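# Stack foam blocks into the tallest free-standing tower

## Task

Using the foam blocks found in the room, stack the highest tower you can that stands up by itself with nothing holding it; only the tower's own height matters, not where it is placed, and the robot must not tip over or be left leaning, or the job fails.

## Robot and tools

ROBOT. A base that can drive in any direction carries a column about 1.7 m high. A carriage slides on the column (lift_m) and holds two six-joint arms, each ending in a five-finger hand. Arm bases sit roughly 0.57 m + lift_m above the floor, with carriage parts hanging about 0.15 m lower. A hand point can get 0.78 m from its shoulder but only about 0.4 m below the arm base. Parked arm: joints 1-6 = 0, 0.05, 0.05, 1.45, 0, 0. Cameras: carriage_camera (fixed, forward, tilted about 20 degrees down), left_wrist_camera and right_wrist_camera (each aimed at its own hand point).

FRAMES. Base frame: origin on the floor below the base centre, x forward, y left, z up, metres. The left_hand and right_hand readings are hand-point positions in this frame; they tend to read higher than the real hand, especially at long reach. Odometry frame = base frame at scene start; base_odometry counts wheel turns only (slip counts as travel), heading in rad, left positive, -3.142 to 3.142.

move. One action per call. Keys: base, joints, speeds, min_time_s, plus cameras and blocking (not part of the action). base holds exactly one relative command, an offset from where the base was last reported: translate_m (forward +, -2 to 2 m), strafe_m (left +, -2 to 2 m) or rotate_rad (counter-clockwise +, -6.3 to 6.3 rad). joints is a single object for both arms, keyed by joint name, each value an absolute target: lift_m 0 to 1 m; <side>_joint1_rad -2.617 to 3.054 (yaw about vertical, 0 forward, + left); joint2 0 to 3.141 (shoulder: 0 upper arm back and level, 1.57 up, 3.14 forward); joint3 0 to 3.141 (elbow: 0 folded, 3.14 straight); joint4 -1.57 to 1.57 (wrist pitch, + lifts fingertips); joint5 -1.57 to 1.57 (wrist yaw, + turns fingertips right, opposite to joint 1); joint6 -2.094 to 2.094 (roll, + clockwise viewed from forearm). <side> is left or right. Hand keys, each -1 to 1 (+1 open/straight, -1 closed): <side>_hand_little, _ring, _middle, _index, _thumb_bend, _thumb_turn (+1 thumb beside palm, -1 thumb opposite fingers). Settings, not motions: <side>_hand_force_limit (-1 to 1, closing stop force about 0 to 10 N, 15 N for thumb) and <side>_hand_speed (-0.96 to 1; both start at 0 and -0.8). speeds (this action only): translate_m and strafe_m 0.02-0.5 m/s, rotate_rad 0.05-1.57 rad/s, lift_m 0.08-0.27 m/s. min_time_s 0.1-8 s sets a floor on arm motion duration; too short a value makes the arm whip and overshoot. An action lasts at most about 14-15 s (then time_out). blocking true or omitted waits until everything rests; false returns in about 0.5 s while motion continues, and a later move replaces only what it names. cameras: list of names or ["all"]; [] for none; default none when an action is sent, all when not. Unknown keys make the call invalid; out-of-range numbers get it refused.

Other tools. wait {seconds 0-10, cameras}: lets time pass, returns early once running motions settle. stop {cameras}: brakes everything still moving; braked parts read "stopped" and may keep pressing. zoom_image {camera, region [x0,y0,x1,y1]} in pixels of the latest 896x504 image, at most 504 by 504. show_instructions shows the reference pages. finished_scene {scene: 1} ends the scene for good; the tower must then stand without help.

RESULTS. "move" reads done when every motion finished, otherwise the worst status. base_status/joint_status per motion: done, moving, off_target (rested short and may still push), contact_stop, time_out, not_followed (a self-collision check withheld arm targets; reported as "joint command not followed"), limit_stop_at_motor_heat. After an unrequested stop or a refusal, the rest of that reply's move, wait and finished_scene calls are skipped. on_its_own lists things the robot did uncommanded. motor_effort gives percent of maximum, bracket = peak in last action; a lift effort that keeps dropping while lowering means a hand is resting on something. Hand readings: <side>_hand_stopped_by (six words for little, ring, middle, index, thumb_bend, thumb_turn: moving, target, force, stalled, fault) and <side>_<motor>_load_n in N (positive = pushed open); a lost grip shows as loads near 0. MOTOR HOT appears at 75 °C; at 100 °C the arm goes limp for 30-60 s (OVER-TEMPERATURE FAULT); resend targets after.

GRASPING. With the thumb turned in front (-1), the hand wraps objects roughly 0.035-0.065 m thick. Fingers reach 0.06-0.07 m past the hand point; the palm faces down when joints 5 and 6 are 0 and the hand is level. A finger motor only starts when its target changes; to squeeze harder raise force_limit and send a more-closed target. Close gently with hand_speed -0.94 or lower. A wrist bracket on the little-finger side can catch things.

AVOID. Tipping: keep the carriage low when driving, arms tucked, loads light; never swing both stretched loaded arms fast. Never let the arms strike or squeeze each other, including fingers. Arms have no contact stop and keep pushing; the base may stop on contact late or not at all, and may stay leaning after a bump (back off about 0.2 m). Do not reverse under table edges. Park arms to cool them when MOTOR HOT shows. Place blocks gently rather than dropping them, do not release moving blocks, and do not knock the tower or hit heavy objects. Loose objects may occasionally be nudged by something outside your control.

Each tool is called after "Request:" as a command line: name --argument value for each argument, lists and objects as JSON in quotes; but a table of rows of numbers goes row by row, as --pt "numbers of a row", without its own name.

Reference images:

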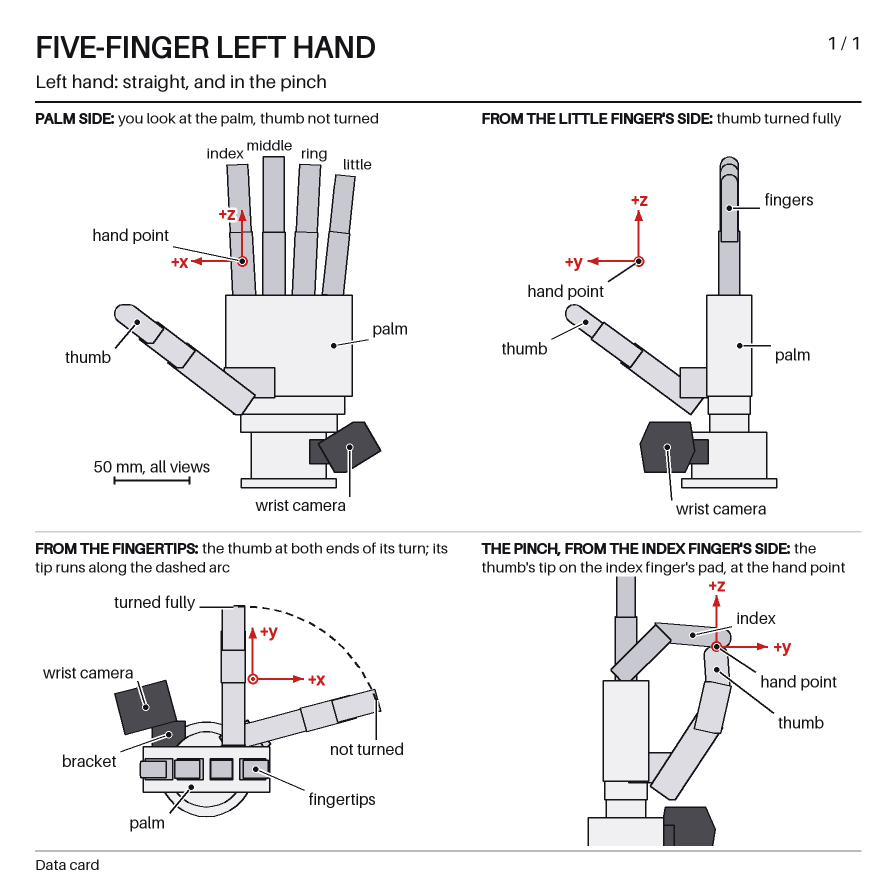

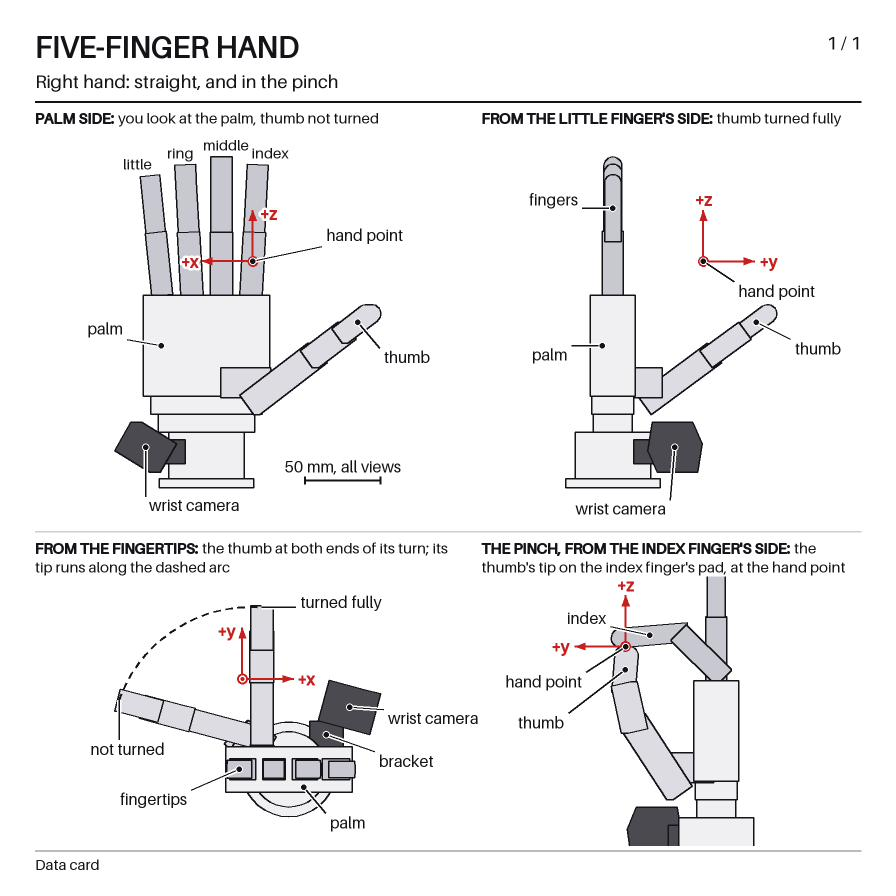

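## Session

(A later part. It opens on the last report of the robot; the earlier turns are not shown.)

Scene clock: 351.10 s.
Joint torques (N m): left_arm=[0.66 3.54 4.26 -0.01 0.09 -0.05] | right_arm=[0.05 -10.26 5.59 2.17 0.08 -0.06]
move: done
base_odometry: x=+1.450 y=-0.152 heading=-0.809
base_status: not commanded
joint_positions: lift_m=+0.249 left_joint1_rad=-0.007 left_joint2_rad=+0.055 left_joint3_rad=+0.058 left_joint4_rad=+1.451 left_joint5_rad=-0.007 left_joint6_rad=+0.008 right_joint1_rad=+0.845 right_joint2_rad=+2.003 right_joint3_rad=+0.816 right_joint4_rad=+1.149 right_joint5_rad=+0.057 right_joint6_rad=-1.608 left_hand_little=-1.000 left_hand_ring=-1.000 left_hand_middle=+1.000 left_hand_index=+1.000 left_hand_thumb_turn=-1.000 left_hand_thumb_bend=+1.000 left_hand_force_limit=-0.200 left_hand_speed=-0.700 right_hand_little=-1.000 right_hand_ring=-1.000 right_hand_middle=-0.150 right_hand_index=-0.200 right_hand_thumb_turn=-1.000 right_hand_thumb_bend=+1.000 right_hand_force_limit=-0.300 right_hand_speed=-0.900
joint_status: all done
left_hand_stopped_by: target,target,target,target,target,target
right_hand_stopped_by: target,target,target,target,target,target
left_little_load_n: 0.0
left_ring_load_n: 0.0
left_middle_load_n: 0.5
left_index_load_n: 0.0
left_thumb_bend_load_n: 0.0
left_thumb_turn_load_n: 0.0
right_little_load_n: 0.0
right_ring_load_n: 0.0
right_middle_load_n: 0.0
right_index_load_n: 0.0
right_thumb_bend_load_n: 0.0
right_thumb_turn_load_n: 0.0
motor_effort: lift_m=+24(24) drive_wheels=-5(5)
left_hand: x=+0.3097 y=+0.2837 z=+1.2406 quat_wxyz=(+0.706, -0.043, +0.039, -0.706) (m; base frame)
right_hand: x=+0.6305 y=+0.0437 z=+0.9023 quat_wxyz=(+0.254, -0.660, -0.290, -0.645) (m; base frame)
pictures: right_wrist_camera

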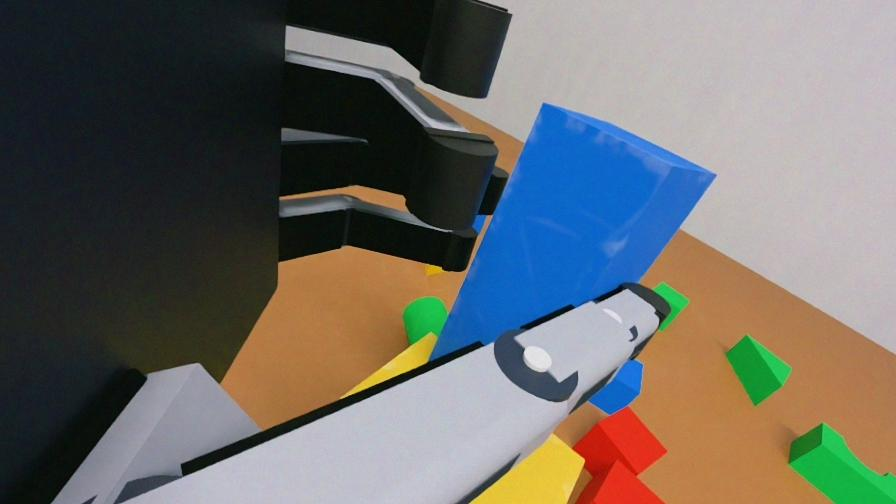

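Request:
move --joints '{"right_hand_index": 1, "right_hand_middle": 1, "right_hand_speed": -0.7}' --cameras '["right_wrist_camera", "carriage_camera"]'

Request:
zoom_image --camera "carriage_camera" --region '[400, 240, 500, 360]'

Scene clock: 353.93 s.
Joint torques (N m): left_arm=[0.7 3.54 4.26 -0.01 0.08 -0.06] | right_arm=[0.03 -10.33 5.76 2.17 0.08 -0.05]
move: done
base_odometry: x=+1.450 y=-0.152 heading=-0.809
base_status: not commanded
joint_positions: lift_m=+0.249 left_joint1_rad=-0.007 left_joint2_rad=+0.055 left_joint3_rad=+0.058 left_joint4_rad=+1.451 left_joint5_rad=-0.007 left_joint6_rad=+0.008 right_joint1_rad=+0.845 right_joint2_rad=+2.003 right_joint3_rad=+0.816 right_joint4_rad=+1.149 right_joint5_rad=+0.057 right_joint6_rad=-1.608 left_hand_little=-1.000 left_hand_ring=-1.000 left_hand_middle=+1.000 left_hand_index=+1.000 left_hand_thumb_turn=-1.000 left_hand_thumb_bend=+1.000 left_hand_force_limit=-0.200 left_hand_speed=-0.700 right_hand_little=-1.000 right_hand_ring=-1.000 right_hand_middle=+1.000 right_hand_index=+1.000 right_hand_thumb_turn=-1.000 right_hand_thumb_bend=+1.000 right_hand_force_limit=-0.300 right_hand_speed=-0.700
joint_status: all done
left_hand_stopped_by: target,target,target,target,target,target
right_hand_stopped_by: target,target,target,target,target,target
left_little_load_n: 0.0
left_ring_load_n: 0.0
left_middle_load_n: 0.0
left_index_load_n: 0.0
left_thumb_bend_load_n: 0.0
left_thumb_turn_load_n: 0.0
right_little_load_n: 0.0
right_ring_load_n: 0.0
right_middle_load_n: 0.0
right_index_load_n: 0.0
right_thumb_bend_load_n: 0.0
right_thumb_turn_load_n: 0.5
motor_effort: lift_m=+23(24) drive_wheels=-5(5)
left_hand: x=+0.3097 y=+0.2837 z=+1.2406 quat_wxyz=(+0.706, -0.043, +0.039, -0.706) (m; base frame)
right_hand: x=+0.6305 y=+0.0437 z=+0.9023 quat_wxyz=(+0.254, -0.660, -0.290, -0.645) (m; base frame)
pictures: carriage_camera, right_wrist_camera

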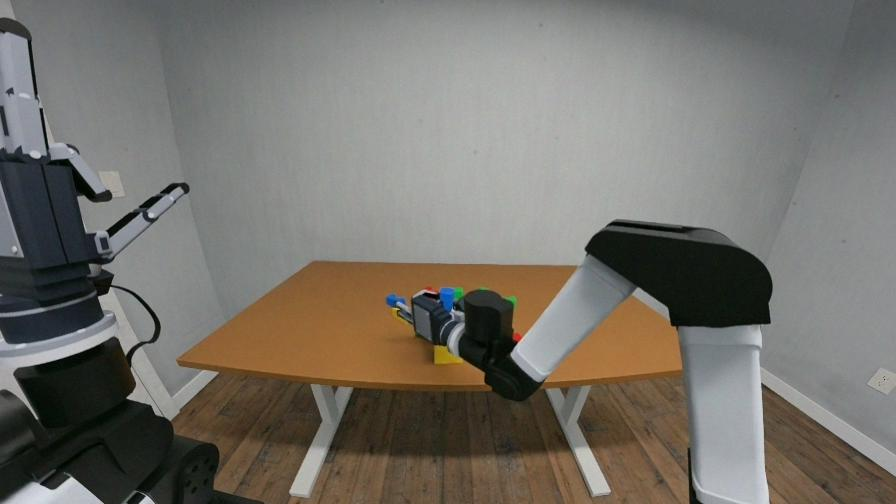

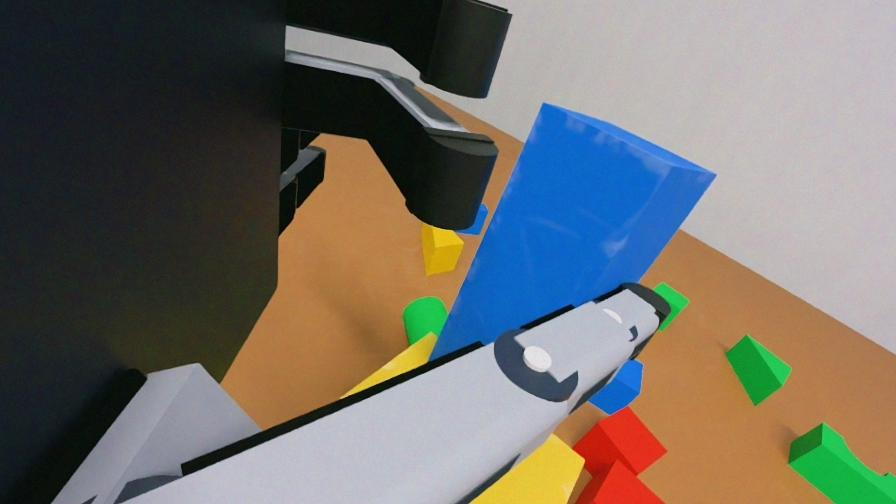

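Scaled by 4.200 from the camera's 896x504 image, which has a finer 1280x720 frame.

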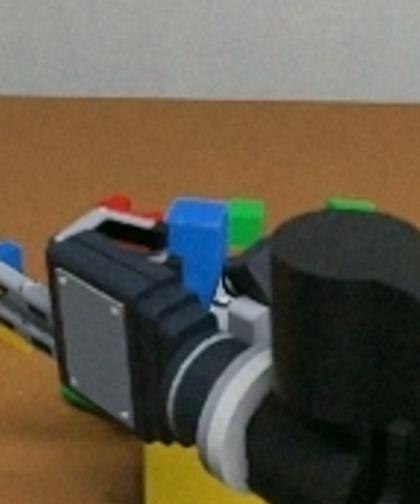

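Request:
move --base '{"translate_m": -0.14}' --speeds '{"translate_m": 0.05}' --cameras '["right_wrist_camera", "carriage_camera"]'

Request:
zoom_image --camera "carriage_camera" --region '[400, 240, 500, 360]'

Scene clock: 359.53 s.
Joint torques (N m): left_arm=[0.68 3.47 4.27 0.04 0.09 -0.06] | right_arm=[-0.08 -10.35 5.75 2.2 0.05 -0.06]
move: done
base_odometry: x=+1.354 y=-0.051 heading=-0.809
base_status: done
joint_positions: lift_m=+0.249 left_joint1_rad=-0.007 left_joint2_rad=+0.055 left_joint3_rad=+0.058 left_joint4_rad=+1.449 left_joint5_rad=-0.007 left_joint6_rad=+0.008 right_joint1_rad=+0.847 right_joint2_rad=+2.003 right_joint3_rad=+0.816 right_joint4_rad=+1.149 right_joint5_rad=+0.059 right_joint6_rad=-1.608 left_hand_little=-1.000 left_hand_ring=-1.000 left_hand_middle=+1.000 left_hand_index=+1.000 left_hand_thumb_turn=-1.000 left_hand_thumb_bend=+1.000 left_hand_force_limit=-0.200 left_hand_speed=-0.700 right_hand_little=-1.000 right_hand_ring=-1.000 right_hand_middle=+1.000 right_hand_index=+1.000 right_hand_thumb_turn=-1.000 right_hand_thumb_bend=+1.000 right_hand_force_limit=-0.300 right_hand_speed=-0.700
joint_status: not commanded
left_hand_stopped_by: target,target,target,target,target,target
right_hand_stopped_by: target,target,target,target,target,target
left_little_load_n: 0.0
left_ring_load_n: 0.0
left_middle_load_n: 0.0
left_index_load_n: 0.0
left_thumb_bend_load_n: 0.0
left_thumb_turn_load_n: 0.0
right_little_load_n: 0.0
right_ring_load_n: 0.0
right_middle_load_n: 0.0
right_index_load_n: 0.0
right_thumb_bend_load_n: 0.0
right_thumb_turn_load_n: 0.0
motor_effort: lift_m=+23(25) drive_wheels=-5(9)
left_hand: x=+0.3101 y=+0.2837 z=+1.2405 quat_wxyz=(+0.706, -0.044, +0.040, -0.706) (m; base frame)
right_hand: x=+0.6303 y=+0.0438 z=+0.9023 quat_wxyz=(+0.254, -0.660, -0.289, -0.646) (m; base frame)
pictures: carriage_camera, right_wrist_camera

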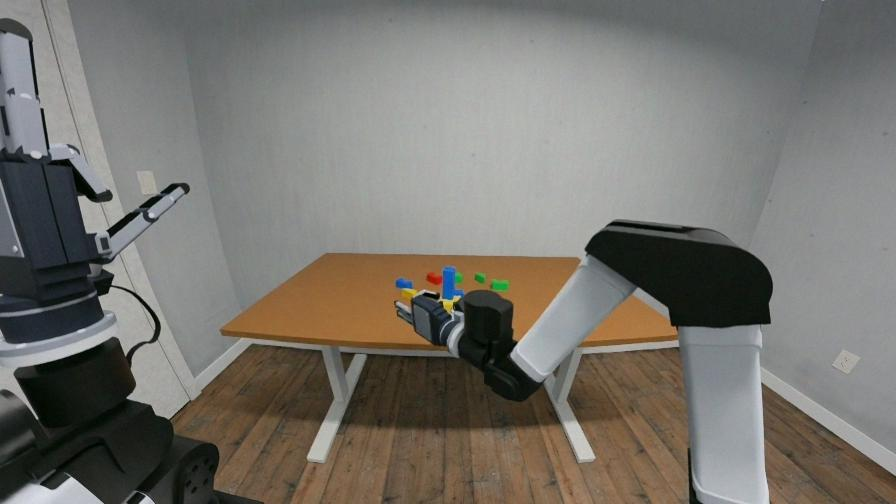

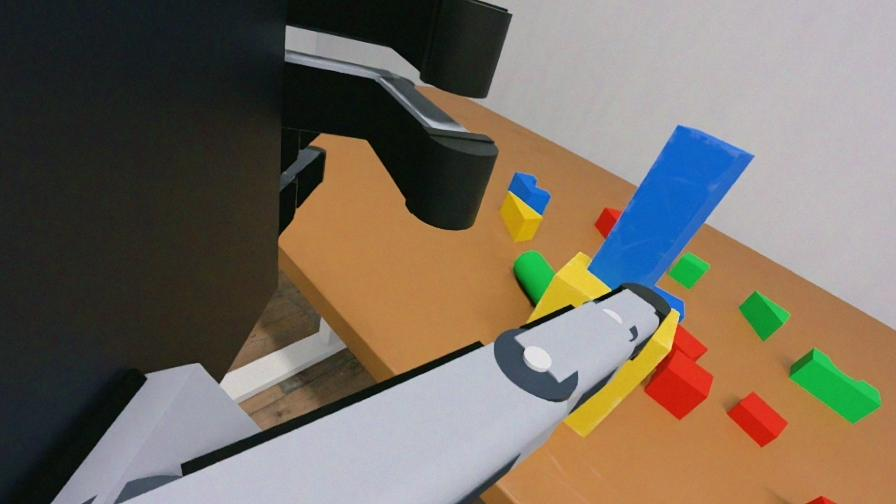

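Scaled by 4.200 from the camera's 896x504 image, which has a finer 1280x720 frame.

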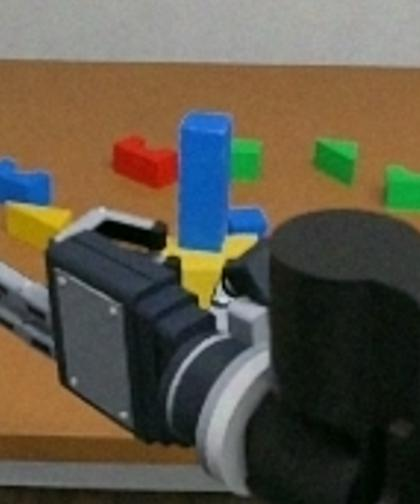

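Request:
move --joints '{"lift_m": 0.45, "right_joint1_rad": 0.4}' --speeds '{"lift_m": 0.15}' --cameras '[]'

Request:
move --joints '{"right_joint1_rad": 0.0, "right_joint2_rad": 1.0, "right_joint3_rad": 1.0, "right_joint4_rad": 0, "right_joint5_rad": 0, "right_joint6_rad": 0}' --cameras '[]'

Request:
move --joints '{"right_joint1_rad": 0.0, "right_joint2_rad": 0.05, "right_joint3_rad": 0.05, "right_joint4_rad": 1.45, "lift_m": 0.7}' --base '{"translate_m": 0.24}' --speeds '{"translate_m": 0.12}' --cameras '["carriage_camera"]'

Request:
zoom_image --camera "carriage_camera" --region '[370, 340, 560, 504]'

Scene clock: 364.53 s.
Joint torques (N m): left_arm=[0.69 3.43 4.19 -0.01 0.09 -0.05] | right_arm=[-0.47 -10.07 5.83 2.15 -0.04 -0.07]
move: done
base_odometry: x=+1.354 y=-0.051 heading=-0.809
base_status: not commanded
joint_positions: lift_m=+0.450 left_joint1_rad=-0.007 left_joint2_rad=+0.055 left_joint3_rad=+0.058 left_joint4_rad=+1.449 left_joint5_rad=-0.007 left_joint6_rad=+0.008 right_joint1_rad=+0.401 right_joint2_rad=+2.001 right_joint3_rad=+0.815 right_joint4_rad=+1.151 right_joint5_rad=+0.068 right_joint6_rad=-1.608 left_hand_little=-1.000 left_hand_ring=-1.000 left_hand_middle=+1.000 left_hand_index=+1.000 left_hand_thumb_turn=-1.000 left_hand_thumb_bend=+1.000 left_hand_force_limit=-0.200 left_hand_speed=-0.700 right_hand_little=-1.000 right_hand_ring=-1.000 right_hand_middle=+1.000 right_hand_index=+1.000 right_hand_thumb_turn=-1.000 right_hand_thumb_bend=+1.000 right_hand_force_limit=-0.300 right_hand_speed=-0.700
joint_status: all done
left_hand_stopped_by: target,target,target,target,target,target
right_hand_stopped_by: target,target,target,target,target,target
left_little_load_n: 0.0
left_ring_load_n: 0.0
left_middle_load_n: 0.0
left_index_load_n: 0.0
left_thumb_bend_load_n: 0.0
left_thumb_turn_load_n: 0.0
right_little_load_n: 0.0
right_ring_load_n: 0.0
right_middle_load_n: 0.0
right_index_load_n: 0.0
right_thumb_bend_load_n: 0.0
right_thumb_turn_load_n: 0.0
motor_effort: lift_m=+25(34) drive_wheels=-4(5)
left_hand: x=+0.3101 y=+0.2837 z=+1.4412 quat_wxyz=(+0.706, -0.044, +0.040, -0.706) (m; base frame)
right_hand: x=+0.7438 y=-0.1711 z=+1.1042 quat_wxyz=(+0.102, -0.707, -0.133, -0.687) (m; base frame)
pictures: none
No camera images: "cameras" was empty.

Scene clock: 366.30 s.
Joint torques (N m): left_arm=[0.65 3.51 4.26 0.01 0.08 -0.05] | right_arm=[-0.88 -2.93 9.68 2 -0.12 -0.01]
move: done
base_odometry: x=+1.354 y=-0.051 heading=-0.809
base_status: not commanded
joint_positions: lift_m=+0.450 left_joint1_rad=-0.007 left_joint2_rad=+0.055 left_joint3_rad=+0.058 left_joint4_rad=+1.449 left_joint5_rad=-0.007 left_joint6_rad=+0.008 right_joint1_rad=+0.006 right_joint2_rad=+1.003 right_joint3_rad=+0.982 right_joint4_rad=+0.015 right_joint5_rad=+0.011 right_joint6_rad=-0.009 left_hand_little=-1.000 left_hand_ring=-1.000 left_hand_middle=+1.000 left_hand_index=+1.000 left_hand_thumb_turn=-1.000 left_hand_thumb_bend=+1.000 left_hand_force_limit=-0.200 left_hand_speed=-0.700 right_hand_little=-1.000 right_hand_ring=-1.000 right_hand_middle=+1.000 right_hand_index=+1.000 right_hand_thumb_turn=-1.000 right_hand_thumb_bend=+1.000 right_hand_force_limit=-0.300 right_hand_speed=-0.700
joint_status: all done
left_hand_stopped_by: target,target,target,target,target,target
right_hand_stopped_by: target,target,target,target,target,target
left_little_load_n: 0.0
left_ring_load_n: 0.0
left_middle_load_n: 0.0
left_index_load_n: 0.0
left_thumb_bend_load_n: 0.0
left_thumb_turn_load_n: 0.0
right_little_load_n: 0.0
right_ring_load_n: 0.0
right_middle_load_n: 0.0
right_index_load_n: 0.0
right_thumb_bend_load_n: 0.0
right_thumb_turn_load_n: 0.0
motor_effort: lift_m=+26(27) drive_wheels=+1(4)
left_hand: x=+0.3101 y=+0.2837 z=+1.4412 quat_wxyz=(+0.706, -0.044, +0.040, -0.706) (m; base frame)
right_hand: x=+0.6097 y=-0.2829 z=+1.3219 quat_wxyz=(+0.495, -0.502, +0.501, -0.502) (m; base frame)
pictures: none
No camera images: "cameras" was empty.

Scene clock: 369.13 s.
Joint torques (N m): left_arm=[0.69 3.62 4.29 0.01 0.08 -0.05] | right_arm=[-0.75 2.29 5.07 0.06 -0.08 0]
move: done
base_odometry: x=+1.519 y=-0.224 heading=-0.808
base_status: done
joint_positions: lift_m=+0.700 left_joint1_rad=-0.007 left_joint2_rad=+0.054 left_joint3_rad=+0.058 left_joint4_rad=+1.449 left_joint5_rad=-0.007 left_joint6_rad=+0.008 right_joint1_rad=+0.006 right_joint2_rad=+0.057 right_joint3_rad=+0.057 right_joint4_rad=+1.439 right_joint5_rad=+0.009 right_joint6_rad=-0.006 left_hand_little=-1.000 left_hand_ring=-1.000 left_hand_middle=+1.000 left_hand_index=+1.000 left_hand_thumb_turn=-1.000 left_hand_thumb_bend=+1.000 left_hand_force_limit=-0.200 left_hand_speed=-0.700 right_hand_little=-1.000 right_hand_ring=-1.000 right_hand_middle=+1.000 right_hand_index=+1.000 right_hand_thumb_turn=-1.000 right_hand_thumb_bend=+1.000 right_hand_force_limit=-0.300 right_hand_speed=-0.700
joint_status: all done
left_hand_stopped_by: target,target,target,target,target,target
right_hand_stopped_by: target,target,target,target,target,target
left_little_load_n: 0.0
left_ring_load_n: 0.0
left_middle_load_n: 0.0
left_index_load_n: 0.0
left_thumb_bend_load_n: 0.0
left_thumb_turn_load_n: 0.0
right_little_load_n: -0.5
right_ring_load_n: -0.5
right_middle_load_n: 0.0
right_index_load_n: 0.0
right_thumb_bend_load_n: 0.0
right_thumb_turn_load_n: 0.0
motor_effort: lift_m=+26(32) drive_wheels=-5(9)
left_hand: x=+0.3100 y=+0.2837 z=+1.6912 quat_wxyz=(+0.706, -0.044, +0.040, -0.706) (m; base frame)
right_hand: x=+0.3139 y=-0.2840 z=+1.6899 quat_wxyz=(+0.705, -0.044, +0.049, -0.706) (m; base frame)
pictures: carriage_camera

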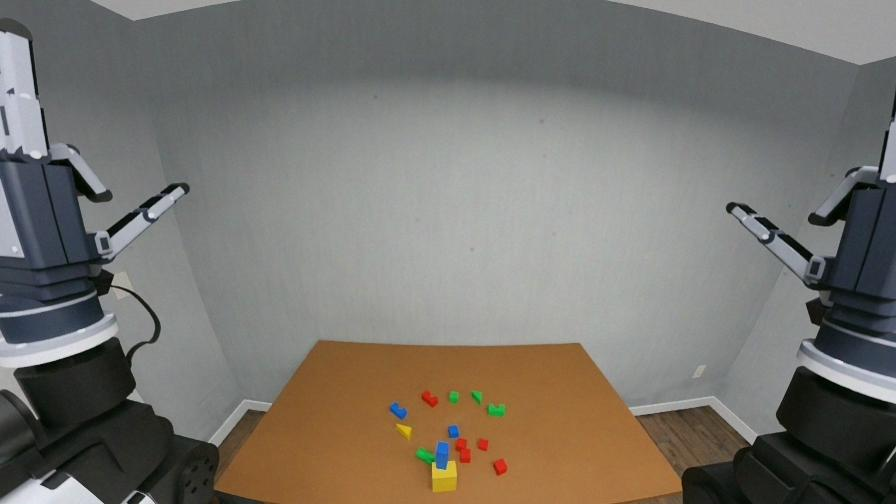

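Scaled by 2.653 from the camera's 896x504 image, which has a finer 1280x720 frame.

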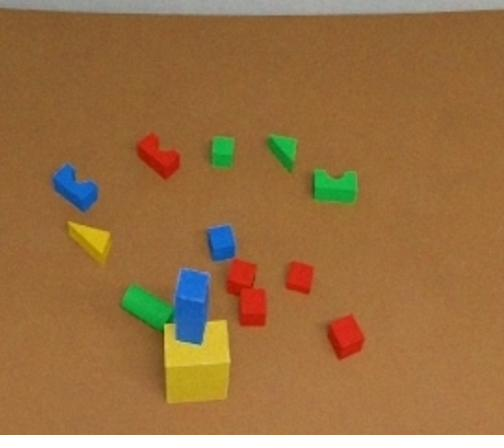

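Request:
move --base '{"translate_m": -0.24}' --speeds '{"translate_m": 0.12}' --joints '{"right_joint1_rad": 0.4, "right_joint2_rad": 1.5, "right_joint3_rad": 0.814, "right_joint4_rad": 0.8, "right_joint5_rad": 0.066, "right_joint6_rad": -1.603, "lift_m": 0.5}' --min_time_s 3 --cameras '[]'

Request:
move --joints '{"right_joint1_rad": 0.851, "right_joint2_rad": 1.986, "right_joint3_rad": 0.814, "right_joint4_rad": 1.148, "right_joint5_rad": 0.066, "right_joint6_rad": -1.603, "lift_m": 0.262}' --min_time_s 3 --cameras '["right_wrist_camera", "carriage_camera"]'

Scene clock: 377.53 s.
Joint torques (N m): left_arm=[0.66 3.62 4.26 0.03 0.09 -0.06] | right_arm=[0.2 -5.38 9.85 1.96 0.09 -0.16]
move: done
base_odometry: x=+1.354 y=-0.051 heading=-0.807
base_status: done
joint_positions: lift_m=+0.500 left_joint1_rad=-0.007 left_joint2_rad=+0.054 left_joint3_rad=+0.058 left_joint4_rad=+1.448 left_joint5_rad=-0.007 left_joint6_rad=+0.008 right_joint1_rad=+0.393 right_joint2_rad=+1.491 right_joint3_rad=+0.791 right_joint4_rad=+0.815 right_joint5_rad=+0.054 right_joint6_rad=-1.594 left_hand_little=-1.000 left_hand_ring=-1.000 left_hand_middle=+1.000 left_hand_index=+1.000 left_hand_thumb_turn=-1.000 left_hand_thumb_bend=+1.000 left_hand_force_limit=-0.200 left_hand_speed=-0.700 right_hand_little=-1.000 right_hand_ring=-1.000 right_hand_middle=+1.000 right_hand_index=+1.000 right_hand_thumb_turn=-1.000 right_hand_thumb_bend=+1.000 right_hand_force_limit=-0.300 right_hand_speed=-0.700
joint_status: all done
left_hand_stopped_by: target,target,target,target,target,target
right_hand_stopped_by: target,target,target,target,target,target
left_little_load_n: 0.0
left_ring_load_n: 0.0
left_middle_load_n: 0.0
left_index_load_n: 0.0
left_thumb_bend_load_n: 0.0
left_thumb_turn_load_n: 0.0
right_little_load_n: 0.0
right_ring_load_n: 0.0
right_middle_load_n: 0.0
right_index_load_n: 0.0
right_thumb_bend_load_n: 0.0
right_thumb_turn_load_n: 0.0
motor_effort: lift_m=+23(25) drive_wheels=-5(10)
left_hand: x=+0.3100 y=+0.2837 z=+1.4915 quat_wxyz=(+0.706, -0.044, +0.040, -0.706) (m; base frame)
right_hand: x=+0.6986 y=-0.1913 z=+1.3098 quat_wxyz=(+0.119, -0.655, -0.117, -0.737) (m; base frame)
pictures: none
No camera images: "cameras" was empty.

Scene clock: 380.83 s.
Joint torques (N m): left_arm=[0.66 3.63 4.29 0.03 0.09 -0.05] | right_arm=[0.27 -7.69 7.06 2.32 0.06 -0.16]
move: done
base_odometry: x=+1.354 y=-0.051 heading=-0.807
base_status: not commanded
joint_positions: lift_m=+0.262 left_joint1_rad=-0.007 left_joint2_rad=+0.054 left_joint3_rad=+0.058 left_joint4_rad=+1.448 left_joint5_rad=-0.007 left_joint6_rad=+0.008 right_joint1_rad=+0.844 right_joint2_rad=+1.973 right_joint3_rad=+0.802 right_joint4_rad=+1.134 right_joint5_rad=+0.058 right_joint6_rad=-1.597 left_hand_little=-1.000 left_hand_ring=-1.000 left_hand_middle=+1.000 left_hand_index=+1.000 left_hand_thumb_turn=-1.000 left_hand_thumb_bend=+1.000 left_hand_force_limit=-0.200 left_hand_speed=-0.700 right_hand_little=-1.000 right_hand_ring=-1.000 right_hand_middle=+1.000 right_hand_index=+1.000 right_hand_thumb_turn=-1.000 right_hand_thumb_bend=+1.000 right_hand_force_limit=-0.300 right_hand_speed=-0.700
joint_status: all done
left_hand_stopped_by: target,target,target,target,target,target
right_hand_stopped_by: target,target,target,target,target,target
left_little_load_n: 0.0
left_ring_load_n: 0.5
left_middle_load_n: 0.0
left_index_load_n: 0.0
left_thumb_bend_load_n: 0.0
left_thumb_turn_load_n: 0.0
right_little_load_n: 0.0
right_ring_load_n: 0.0
right_middle_load_n: 0.0
right_index_load_n: 0.0
right_thumb_bend_load_n: 0.0
right_thumb_turn_load_n: 0.0
motor_effort: lift_m=+22(25) drive_wheels=-4(5)
left_hand: x=+0.3100 y=+0.2837 z=+1.2535 quat_wxyz=(+0.706, -0.044, +0.040, -0.706) (m; base frame)
right_hand: x=+0.6283 y=+0.0401 z=+0.9204 quat_wxyz=(+0.257, -0.661, -0.285, -0.645) (m; base frame)
pictures: carriage_camera, right_wrist_camera

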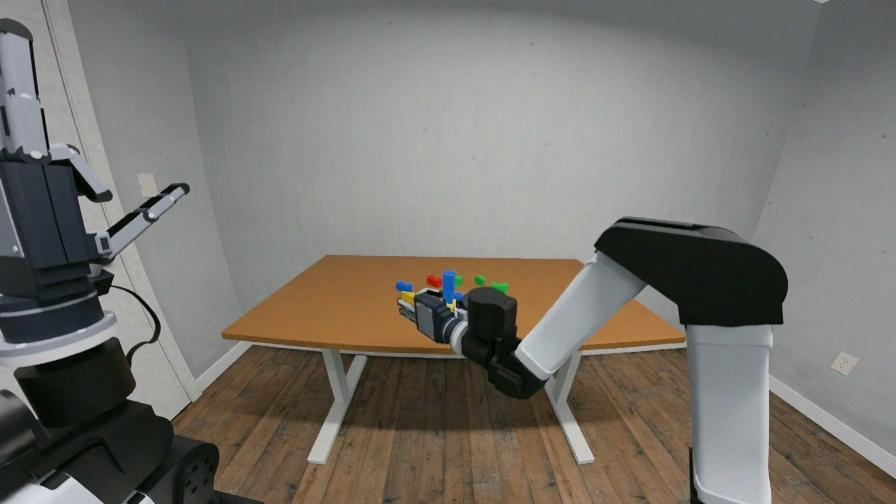

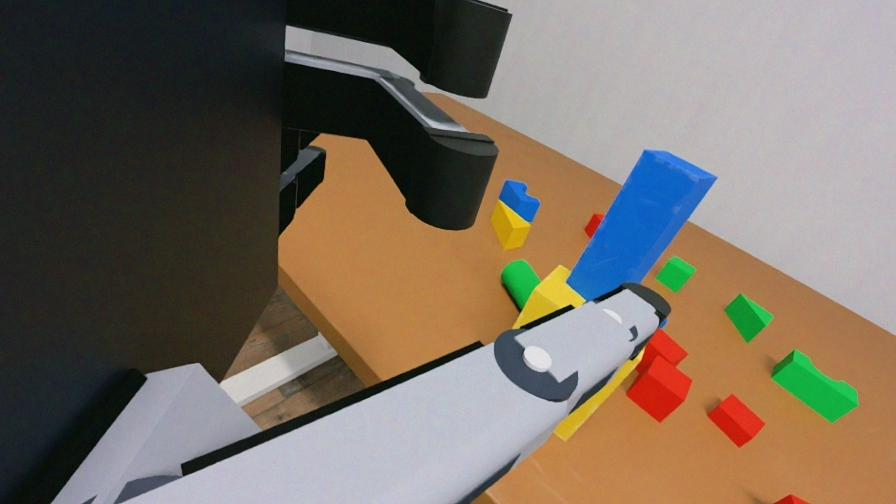

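Request:
move --joints '{"right_joint1_rad": 0.831, "lift_m": 0.258}' --cameras '[]'

Request:
move --base '{"translate_m": 0.11}' --speeds '{"translate_m": 0.05}' --cameras '["right_wrist_camera"]'

Scene clock: 382.57 s.
Joint torques (N m): left_arm=[0.68 3.64 4.4 0.03 0.08 -0.05] | right_arm=[-0.9 -8.08 7.12 2.24 0.06 -0.19]
move: done
base_odometry: x=+1.354 y=-0.051 heading=-0.808
base_status: not commanded
joint_positions: lift_m=+0.258 left_joint1_rad=-0.007 left_joint2_rad=+0.054 left_joint3_rad=+0.057 left_joint4_rad=+1.448 left_joint5_rad=-0.007 left_joint6_rad=+0.008 right_joint1_rad=+0.839 right_joint2_rad=+1.978 right_joint3_rad=+0.802 right_joint4_rad=+1.142 right_joint5_rad=+0.058 right_joint6_rad=-1.597 left_hand_little=-1.000 left_hand_ring=-1.000 left_hand_middle=+1.000 left_hand_index=+1.000 left_hand_thumb_turn=-1.000 left_hand_thumb_bend=+1.000 left_hand_force_limit=-0.200 left_hand_speed=-0.700 right_hand_little=-1.000 right_hand_ring=-1.000 right_hand_middle=+1.000 right_hand_index=+1.000 right_hand_thumb_turn=-1.000 right_hand_thumb_bend=+1.000 right_hand_force_limit=-0.300 right_hand_speed=-0.700
joint_status: all done
left_hand_stopped_by: target,target,target,target,target,target
right_hand_stopped_by: target,target,target,target,target,target
left_little_load_n: 0.0
left_ring_load_n: 0.0
left_middle_load_n: 0.0
left_index_load_n: 0.0
left_thumb_bend_load_n: 0.0
left_thumb_turn_load_n: 0.0
right_little_load_n: 0.0
right_ring_load_n: 0.0
right_middle_load_n: 0.0
right_index_load_n: 0.0
right_thumb_bend_load_n: 0.0
right_thumb_turn_load_n: 0.0
motor_effort: lift_m=+23(24) drive_wheels=+1(5)
left_hand: x=+0.3102 y=+0.2837 z=+1.2494 quat_wxyz=(+0.706, -0.044, +0.040, -0.705) (m; base frame)
right_hand: x=+0.6304 y=+0.0382 z=+0.9159 quat_wxyz=(+0.255, -0.661, -0.283, -0.646) (m; base frame)
pictures: none
No camera images: "cameras" was empty.

Scene clock: 385.27 s.
Joint torques (N m): left_arm=[0.7 3.62 4.33 0 0.09 -0.05] | right_arm=[-0.8 -8.1 7.08 2.27 0.07 -0.18]
move: done
base_odometry: x=+1.430 y=-0.130 heading=-0.808
base_status: done
joint_positions: lift_m=+0.258 left_joint1_rad=-0.007 left_joint2_rad=+0.054 left_joint3_rad=+0.057 left_joint4_rad=+1.449 left_joint5_rad=-0.007 left_joint6_rad=+0.008 right_joint1_rad=+0.837 right_joint2_rad=+1.978 right_joint3_rad=+0.802 right_joint4_rad=+1.142 right_joint5_rad=+0.058 right_joint6_rad=-1.597 left_hand_little=-1.000 left_hand_ring=-1.000 left_hand_middle=+1.000 left_hand_index=+1.000 left_hand_thumb_turn=-1.000 left_hand_thumb_bend=+1.000 left_hand_force_limit=-0.200 left_hand_speed=-0.700 right_hand_little=-1.000 right_hand_ring=-1.000 right_hand_middle=+1.000 right_hand_index=+1.000 right_hand_thumb_turn=-1.000 right_hand_thumb_bend=+1.000 right_hand_force_limit=-0.300 right_hand_speed=-0.700
joint_status: not commanded
left_hand_stopped_by: target,target,target,target,target,target
right_hand_stopped_by: target,target,target,target,target,target
left_little_load_n: 0.0
left_ring_load_n: 0.0
left_middle_load_n: 0.0
left_index_load_n: 0.0
left_thumb_bend_load_n: 0.0
left_thumb_turn_load_n: 0.0
right_little_load_n: 0.0
right_ring_load_n: 0.0
right_middle_load_n: 0.0
right_index_load_n: 0.0
right_thumb_bend_load_n: 0.0
right_thumb_turn_load_n: 0.0
motor_effort: lift_m=+22(24) drive_wheels=-2(9)
left_hand: x=+0.3101 y=+0.2837 z=+1.2494 quat_wxyz=(+0.706, -0.044, +0.040, -0.706) (m; base frame)
right_hand: x=+0.6310 y=+0.0374 z=+0.9159 quat_wxyz=(+0.255, -0.661, -0.282, -0.647) (m; base frame)
pictures: right_wrist_camera

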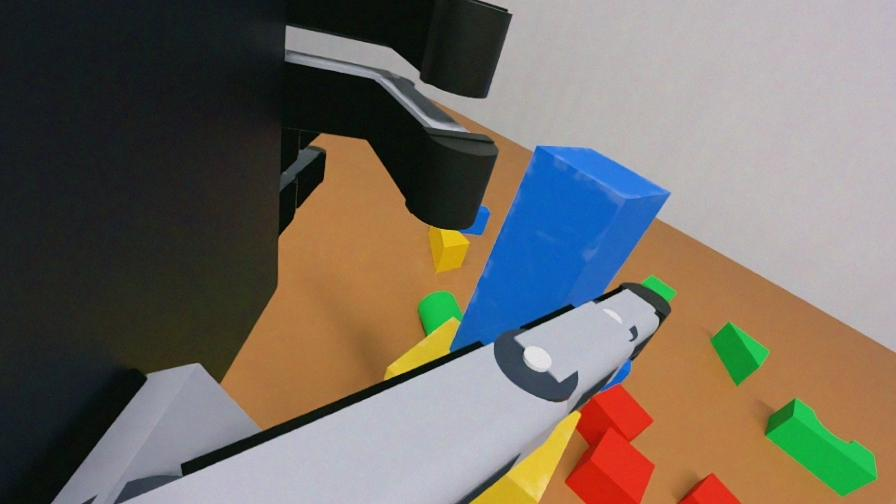

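Request:
move --base '{"translate_m": 0.028}' --speeds '{"translate_m": 0.05}' --cameras '[]'

Request:
move --joints '{"right_hand_index": -0.15, "right_hand_middle": -0.1, "right_hand_speed": -0.8, "right_hand_force_limit": -0.6}' --cameras '[]'

Request:
move --joints '{"right_hand_index": -0.8, "right_hand_middle": -0.8, "right_hand_speed": -0.88, "right_hand_force_limit": -0.55}' --cameras '["right_wrist_camera"]'

Scene clock: 387.40 s.
Joint torques (N m): left_arm=[0.66 3.63 4.36 0.03 0.08 -0.05] | right_arm=[-0.66 -8.13 7.04 2.2 0.05 -0.17]
move: done
base_odometry: x=+1.449 y=-0.150 heading=-0.807
base_status: done
joint_positions: lift_m=+0.258 left_joint1_rad=-0.007 left_joint2_rad=+0.054 left_joint3_rad=+0.057 left_joint4_rad=+1.449 left_joint5_rad=-0.007 left_joint6_rad=+0.008 right_joint1_rad=+0.836 right_joint2_rad=+1.978 right_joint3_rad=+0.802 right_joint4_rad=+1.143 right_joint5_rad=+0.059 right_joint6_rad=-1.597 left_hand_little=-1.000 left_hand_ring=-1.000 left_hand_middle=+1.000 left_hand_index=+1.000 left_hand_thumb_turn=-1.000 left_hand_thumb_bend=+1.000 left_hand_force_limit=-0.200 left_hand_speed=-0.700 right_hand_little=-1.000 right_hand_ring=-1.000 right_hand_middle=+1.000 right_hand_index=+1.000 right_hand_thumb_turn=-1.000 right_hand_thumb_bend=+1.000 right_hand_force_limit=-0.300 right_hand_speed=-0.700
joint_status: not commanded
left_hand_stopped_by: target,target,target,target,target,target
right_hand_stopped_by: target,target,target,target,target,target
left_little_load_n: 0.0
left_ring_load_n: 0.0
left_middle_load_n: 0.0
left_index_load_n: 0.0
left_thumb_bend_load_n: 0.0
left_thumb_turn_load_n: 0.0
right_little_load_n: 0.0
right_ring_load_n: 0.0
right_middle_load_n: 0.0
right_index_load_n: 0.0
right_thumb_bend_load_n: 0.0
right_thumb_turn_load_n: 0.0
motor_effort: lift_m=+21(24) drive_wheels=+2(5)
left_hand: x=+0.3101 y=+0.2837 z=+1.2494 quat_wxyz=(+0.706, -0.044, +0.040, -0.706) (m; base frame)
right_hand: x=+0.6315 y=+0.0368 z=+0.9160 quat_wxyz=(+0.254, -0.661, -0.282, -0.647) (m; base frame)
pictures: none
No camera images: "cameras" was empty.

Scene clock: 389.97 s.
Joint torques (N m): left_arm=[0.68 3.63 4.33 0.03 0.09 -0.05] | right_arm=[-0.76 -8.08 7.05 2.23 0.06 -0.15]
move: done
base_odometry: x=+1.449 y=-0.150 heading=-0.807
base_status: not commanded
joint_positions: lift_m=+0.258 left_joint1_rad=-0.007 left_joint2_rad=+0.054 left_joint3_rad=+0.057 left_joint4_rad=+1.449 left_joint5_rad=-0.007 left_joint6_rad=+0.008 right_joint1_rad=+0.836 right_joint2_rad=+1.978 right_joint3_rad=+0.802 right_joint4_rad=+1.143 right_joint5_rad=+0.059 right_joint6_rad=-1.597 left_hand_little=-1.000 left_hand_ring=-1.000 left_hand_middle=+1.000 left_hand_index=+1.000 left_hand_thumb_turn=-1.000 left_hand_thumb_bend=+1.000 left_hand_force_limit=-0.200 left_hand_speed=-0.700 right_hand_little=-1.000 right_hand_ring=-1.000 right_hand_middle=-0.100 right_hand_index=-0.150 right_hand_thumb_turn=-1.000 right_hand_thumb_bend=+1.000 right_hand_force_limit=-0.600 right_hand_speed=-0.800
joint_status: all done
left_hand_stopped_by: target,target,target,target,target,target
right_hand_stopped_by: target,target,target,target,target,target
left_little_load_n: 0.0
left_ring_load_n: 0.0
left_middle_load_n: 0.0
left_index_load_n: 0.0
left_thumb_bend_load_n: 0.0
left_thumb_turn_load_n: 0.0
right_little_load_n: 0.0
right_ring_load_n: 0.0
right_middle_load_n: 0.0
right_index_load_n: 0.5
right_thumb_bend_load_n: -0.5
right_thumb_turn_load_n: 0.5
motor_effort: lift_m=+24(24) drive_wheels=+2(2)
left_hand: x=+0.3101 y=+0.2837 z=+1.2494 quat_wxyz=(+0.706, -0.044, +0.040, -0.706) (m; base frame)
right_hand: x=+0.6315 y=+0.0368 z=+0.9160 quat_wxyz=(+0.254, -0.661, -0.282, -0.647) (m; base frame)
pictures: none
No camera images: "cameras" was empty.

Scene clock: 392.27 s.
Joint torques (N m): left_arm=[0.68 3.64 4.33 0.02 0.08 -0.04] | right_arm=[-0.7 -7.99 7.05 2.21 0.05 -0.2]
move: off_target
base_odometry: x=+1.449 y=-0.150 heading=-0.807
base_status: not commanded
joint_positions: lift_m=+0.258 left_joint1_rad=-0.007 left_joint2_rad=+0.054 left_joint3_rad=+0.057 left_joint4_rad=+1.449 left_joint5_rad=-0.007 left_joint6_rad=+0.008 right_joint1_rad=+0.836 right_joint2_rad=+1.978 right_joint3_rad=+0.802 right_joint4_rad=+1.143 right_joint5_rad=+0.059 right_joint6_rad=-1.597 left_hand_little=-1.000 left_hand_ring=-1.000 left_hand_middle=+1.000 left_hand_index=+1.000 left_hand_thumb_turn=-1.000 left_hand_thumb_bend=+1.000 left_hand_force_limit=-0.200 left_hand_speed=-0.700 right_hand_little=-1.000 right_hand_ring=-1.000 right_hand_middle=-0.332 right_hand_index=-0.382 right_hand_thumb_turn=-1.000 right_hand_thumb_bend=+1.000 right_hand_force_limit=-0.550 right_hand_speed=-0.880
joint_status: right_hand_middle off_target (ended at -0.332, target -0.800); right_hand_index off_target (ended at -0.382, target -0.800); the others done
left_hand_stopped_by: target,target,target,target,target,target
right_hand_stopped_by: target,target,force,force,target,target
left_little_load_n: 0.0
left_ring_load_n: 0.0
left_middle_load_n: 0.0
left_index_load_n: 0.0
left_thumb_bend_load_n: 0.0
left_thumb_turn_load_n: 0.0
right_little_load_n: 0.0
right_ring_load_n: 0.0
right_middle_load_n: 4.5
right_index_load_n: 4.0
right_thumb_bend_load_n: 1.0
right_thumb_turn_load_n: -0.5
motor_effort: lift_m=+23(24) drive_wheels=+2(2)
left_hand: x=+0.3101 y=+0.2837 z=+1.2494 quat_wxyz=(+0.706, -0.044, +0.040, -0.706) (m; base frame)
right_hand: x=+0.6315 y=+0.0368 z=+0.9160 quat_wxyz=(+0.254, -0.661, -0.282, -0.647) (m; base frame)
pictures: right_wrist_camera

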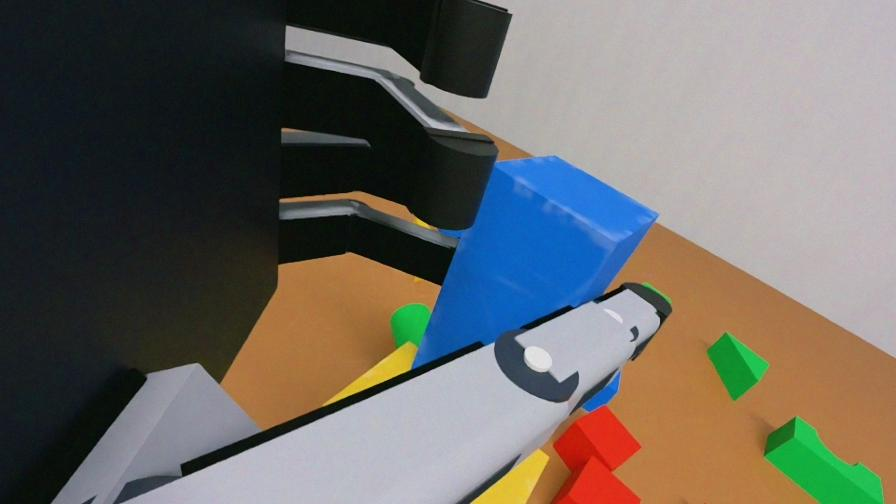

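Request:
move --joints '{"lift_m": 0.275}' --speeds '{"lift_m": 0.08}' --cameras '[]'

Request:
move --base '{"translate_m": -0.018}' --speeds '{"translate_m": 0.05}' --cameras '["right_wrist_camera", "carriage_camera"]'

Request:
zoom_image --camera "carriage_camera" --region '[400, 240, 500, 390]'

Scene clock: 394.00 s.
Joint torques (N m): left_arm=[0.68 3.62 4.31 0.02 0.09 -0.06] | right_arm=[-0.68 -8.29 7.13 2.2 0.07 -0.17]
move: done
base_odometry: x=+1.449 y=-0.150 heading=-0.807
base_status: not commanded
joint_positions: lift_m=+0.275 left_joint1_rad=-0.007 left_joint2_rad=+0.054 left_joint3_rad=+0.057 left_joint4_rad=+1.449 left_joint5_rad=-0.007 left_joint6_rad=+0.008 right_joint1_rad=+0.836 right_joint2_rad=+1.981 right_joint3_rad=+0.802 right_joint4_rad=+1.146 right_joint5_rad=+0.059 right_joint6_rad=-1.597 left_hand_little=-1.000 left_hand_ring=-1.000 left_hand_middle=+1.000 left_hand_index=+1.000 left_hand_thumb_turn=-1.000 left_hand_thumb_bend=+1.000 left_hand_force_limit=-0.200 left_hand_speed=-0.700 right_hand_little=-1.000 right_hand_ring=-1.000 right_hand_middle=-0.332 right_hand_index=-0.382 right_hand_thumb_turn=-1.000 right_hand_thumb_bend=+1.000 right_hand_force_limit=-0.550 right_hand_speed=-0.880
joint_status: all done
left_hand_stopped_by: target,target,target,target,target,target
right_hand_stopped_by: target,target,force,force,target,target
left_little_load_n: 0.0
left_ring_load_n: 0.0
left_middle_load_n: 0.0
left_index_load_n: 0.0
left_thumb_bend_load_n: 0.5
left_thumb_turn_load_n: 0.0
right_little_load_n: 0.0
right_ring_load_n: 0.0
right_middle_load_n: 5.0
right_index_load_n: 4.0
right_thumb_bend_load_n: 1.0
right_thumb_turn_load_n: -0.5
motor_effort: lift_m=+26(32) drive_wheels=+2(2)
left_hand: x=+0.3101 y=+0.2837 z=+1.2661 quat_wxyz=(+0.706, -0.044, +0.040, -0.706) (m; base frame)
right_hand: x=+0.6316 y=+0.0369 z=+0.9320 quat_wxyz=(+0.254, -0.661, -0.282, -0.647) (m; base frame)
pictures: none
No camera images: "cameras" was empty.

Scene clock: 394.87 s.
Joint torques (N m): left_arm=[0.68 3.6 4.37 0.02 0.08 -0.05] | right_arm=[-0.59 -8.36 7.17 2.16 0.06 -0.16]
move: done
base_odometry: x=+1.436 y=-0.137 heading=-0.807
base_status: done
joint_positions: lift_m=+0.275 left_joint1_rad=-0.007 left_joint2_rad=+0.054 left_joint3_rad=+0.057 left_joint4_rad=+1.449 left_joint5_rad=-0.007 left_joint6_rad=+0.008 right_joint1_rad=+0.836 right_joint2_rad=+1.981 right_joint3_rad=+0.802 right_joint4_rad=+1.146 right_joint5_rad=+0.059 right_joint6_rad=-1.597 left_hand_little=-1.000 left_hand_ring=-1.000 left_hand_middle=+1.000 left_hand_index=+1.000 left_hand_thumb_turn=-1.000 left_hand_thumb_bend=+1.000 left_hand_force_limit=-0.200 left_hand_speed=-0.700 right_hand_little=-1.000 right_hand_ring=-1.000 right_hand_middle=-0.332 right_hand_index=-0.382 right_hand_thumb_turn=-1.000 right_hand_thumb_bend=+1.000 right_hand_force_limit=-0.550 right_hand_speed=-0.880
joint_status: not commanded
left_hand_stopped_by: target,target,target,target,target,target
right_hand_stopped_by: target,target,force,force,target,target
left_little_load_n: -0.5
left_ring_load_n: 0.0
left_middle_load_n: 0.0
left_index_load_n: 0.0
left_thumb_bend_load_n: 0.0
left_thumb_turn_load_n: 0.0
right_little_load_n: 0.0
right_ring_load_n: 0.0
right_middle_load_n: 4.5
right_index_load_n: 4.0
right_thumb_bend_load_n: 1.0
right_thumb_turn_load_n: -1.0
motor_effort: lift_m=+26(27) drive_wheels=-3(7)
left_hand: x=+0.3100 y=+0.2837 z=+1.2661 quat_wxyz=(+0.706, -0.044, +0.040, -0.706) (m; base frame)
right_hand: x=+0.6316 y=+0.0369 z=+0.9320 quat_wxyz=(+0.254, -0.661, -0.282, -0.647) (m; base frame)
pictures: carriage_camera, right_wrist_camera

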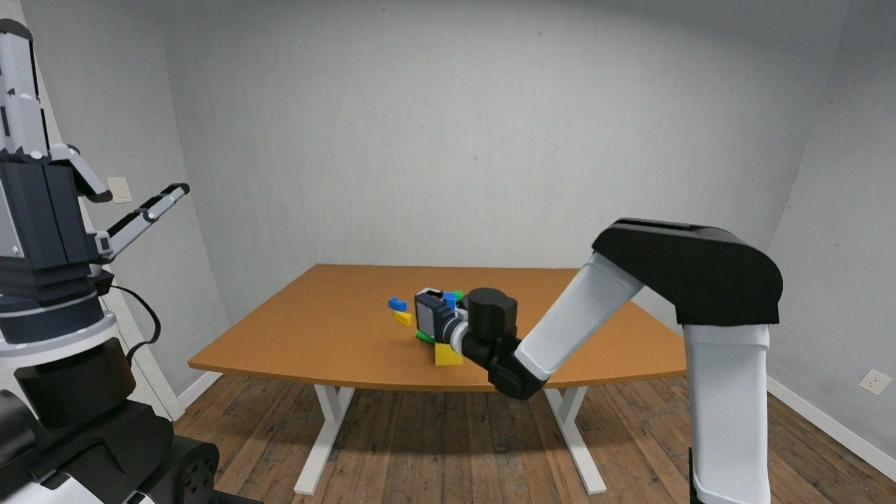

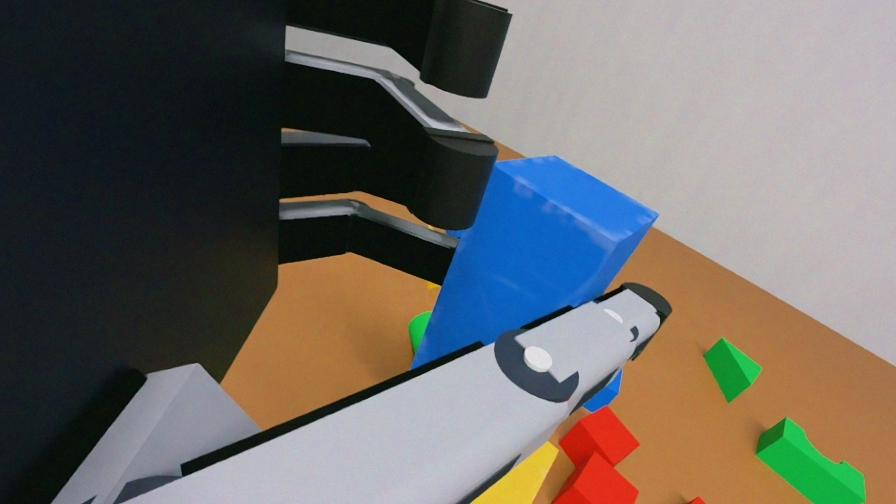

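Scaled by 3.360 from the camera's 896x504 image, which has a finer 1280x720 frame.

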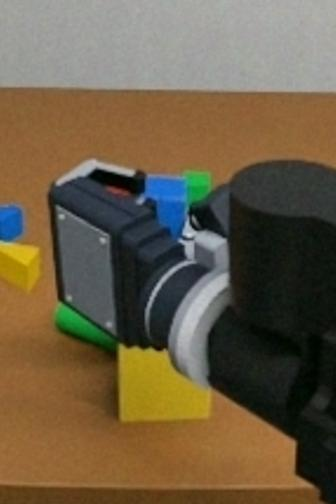

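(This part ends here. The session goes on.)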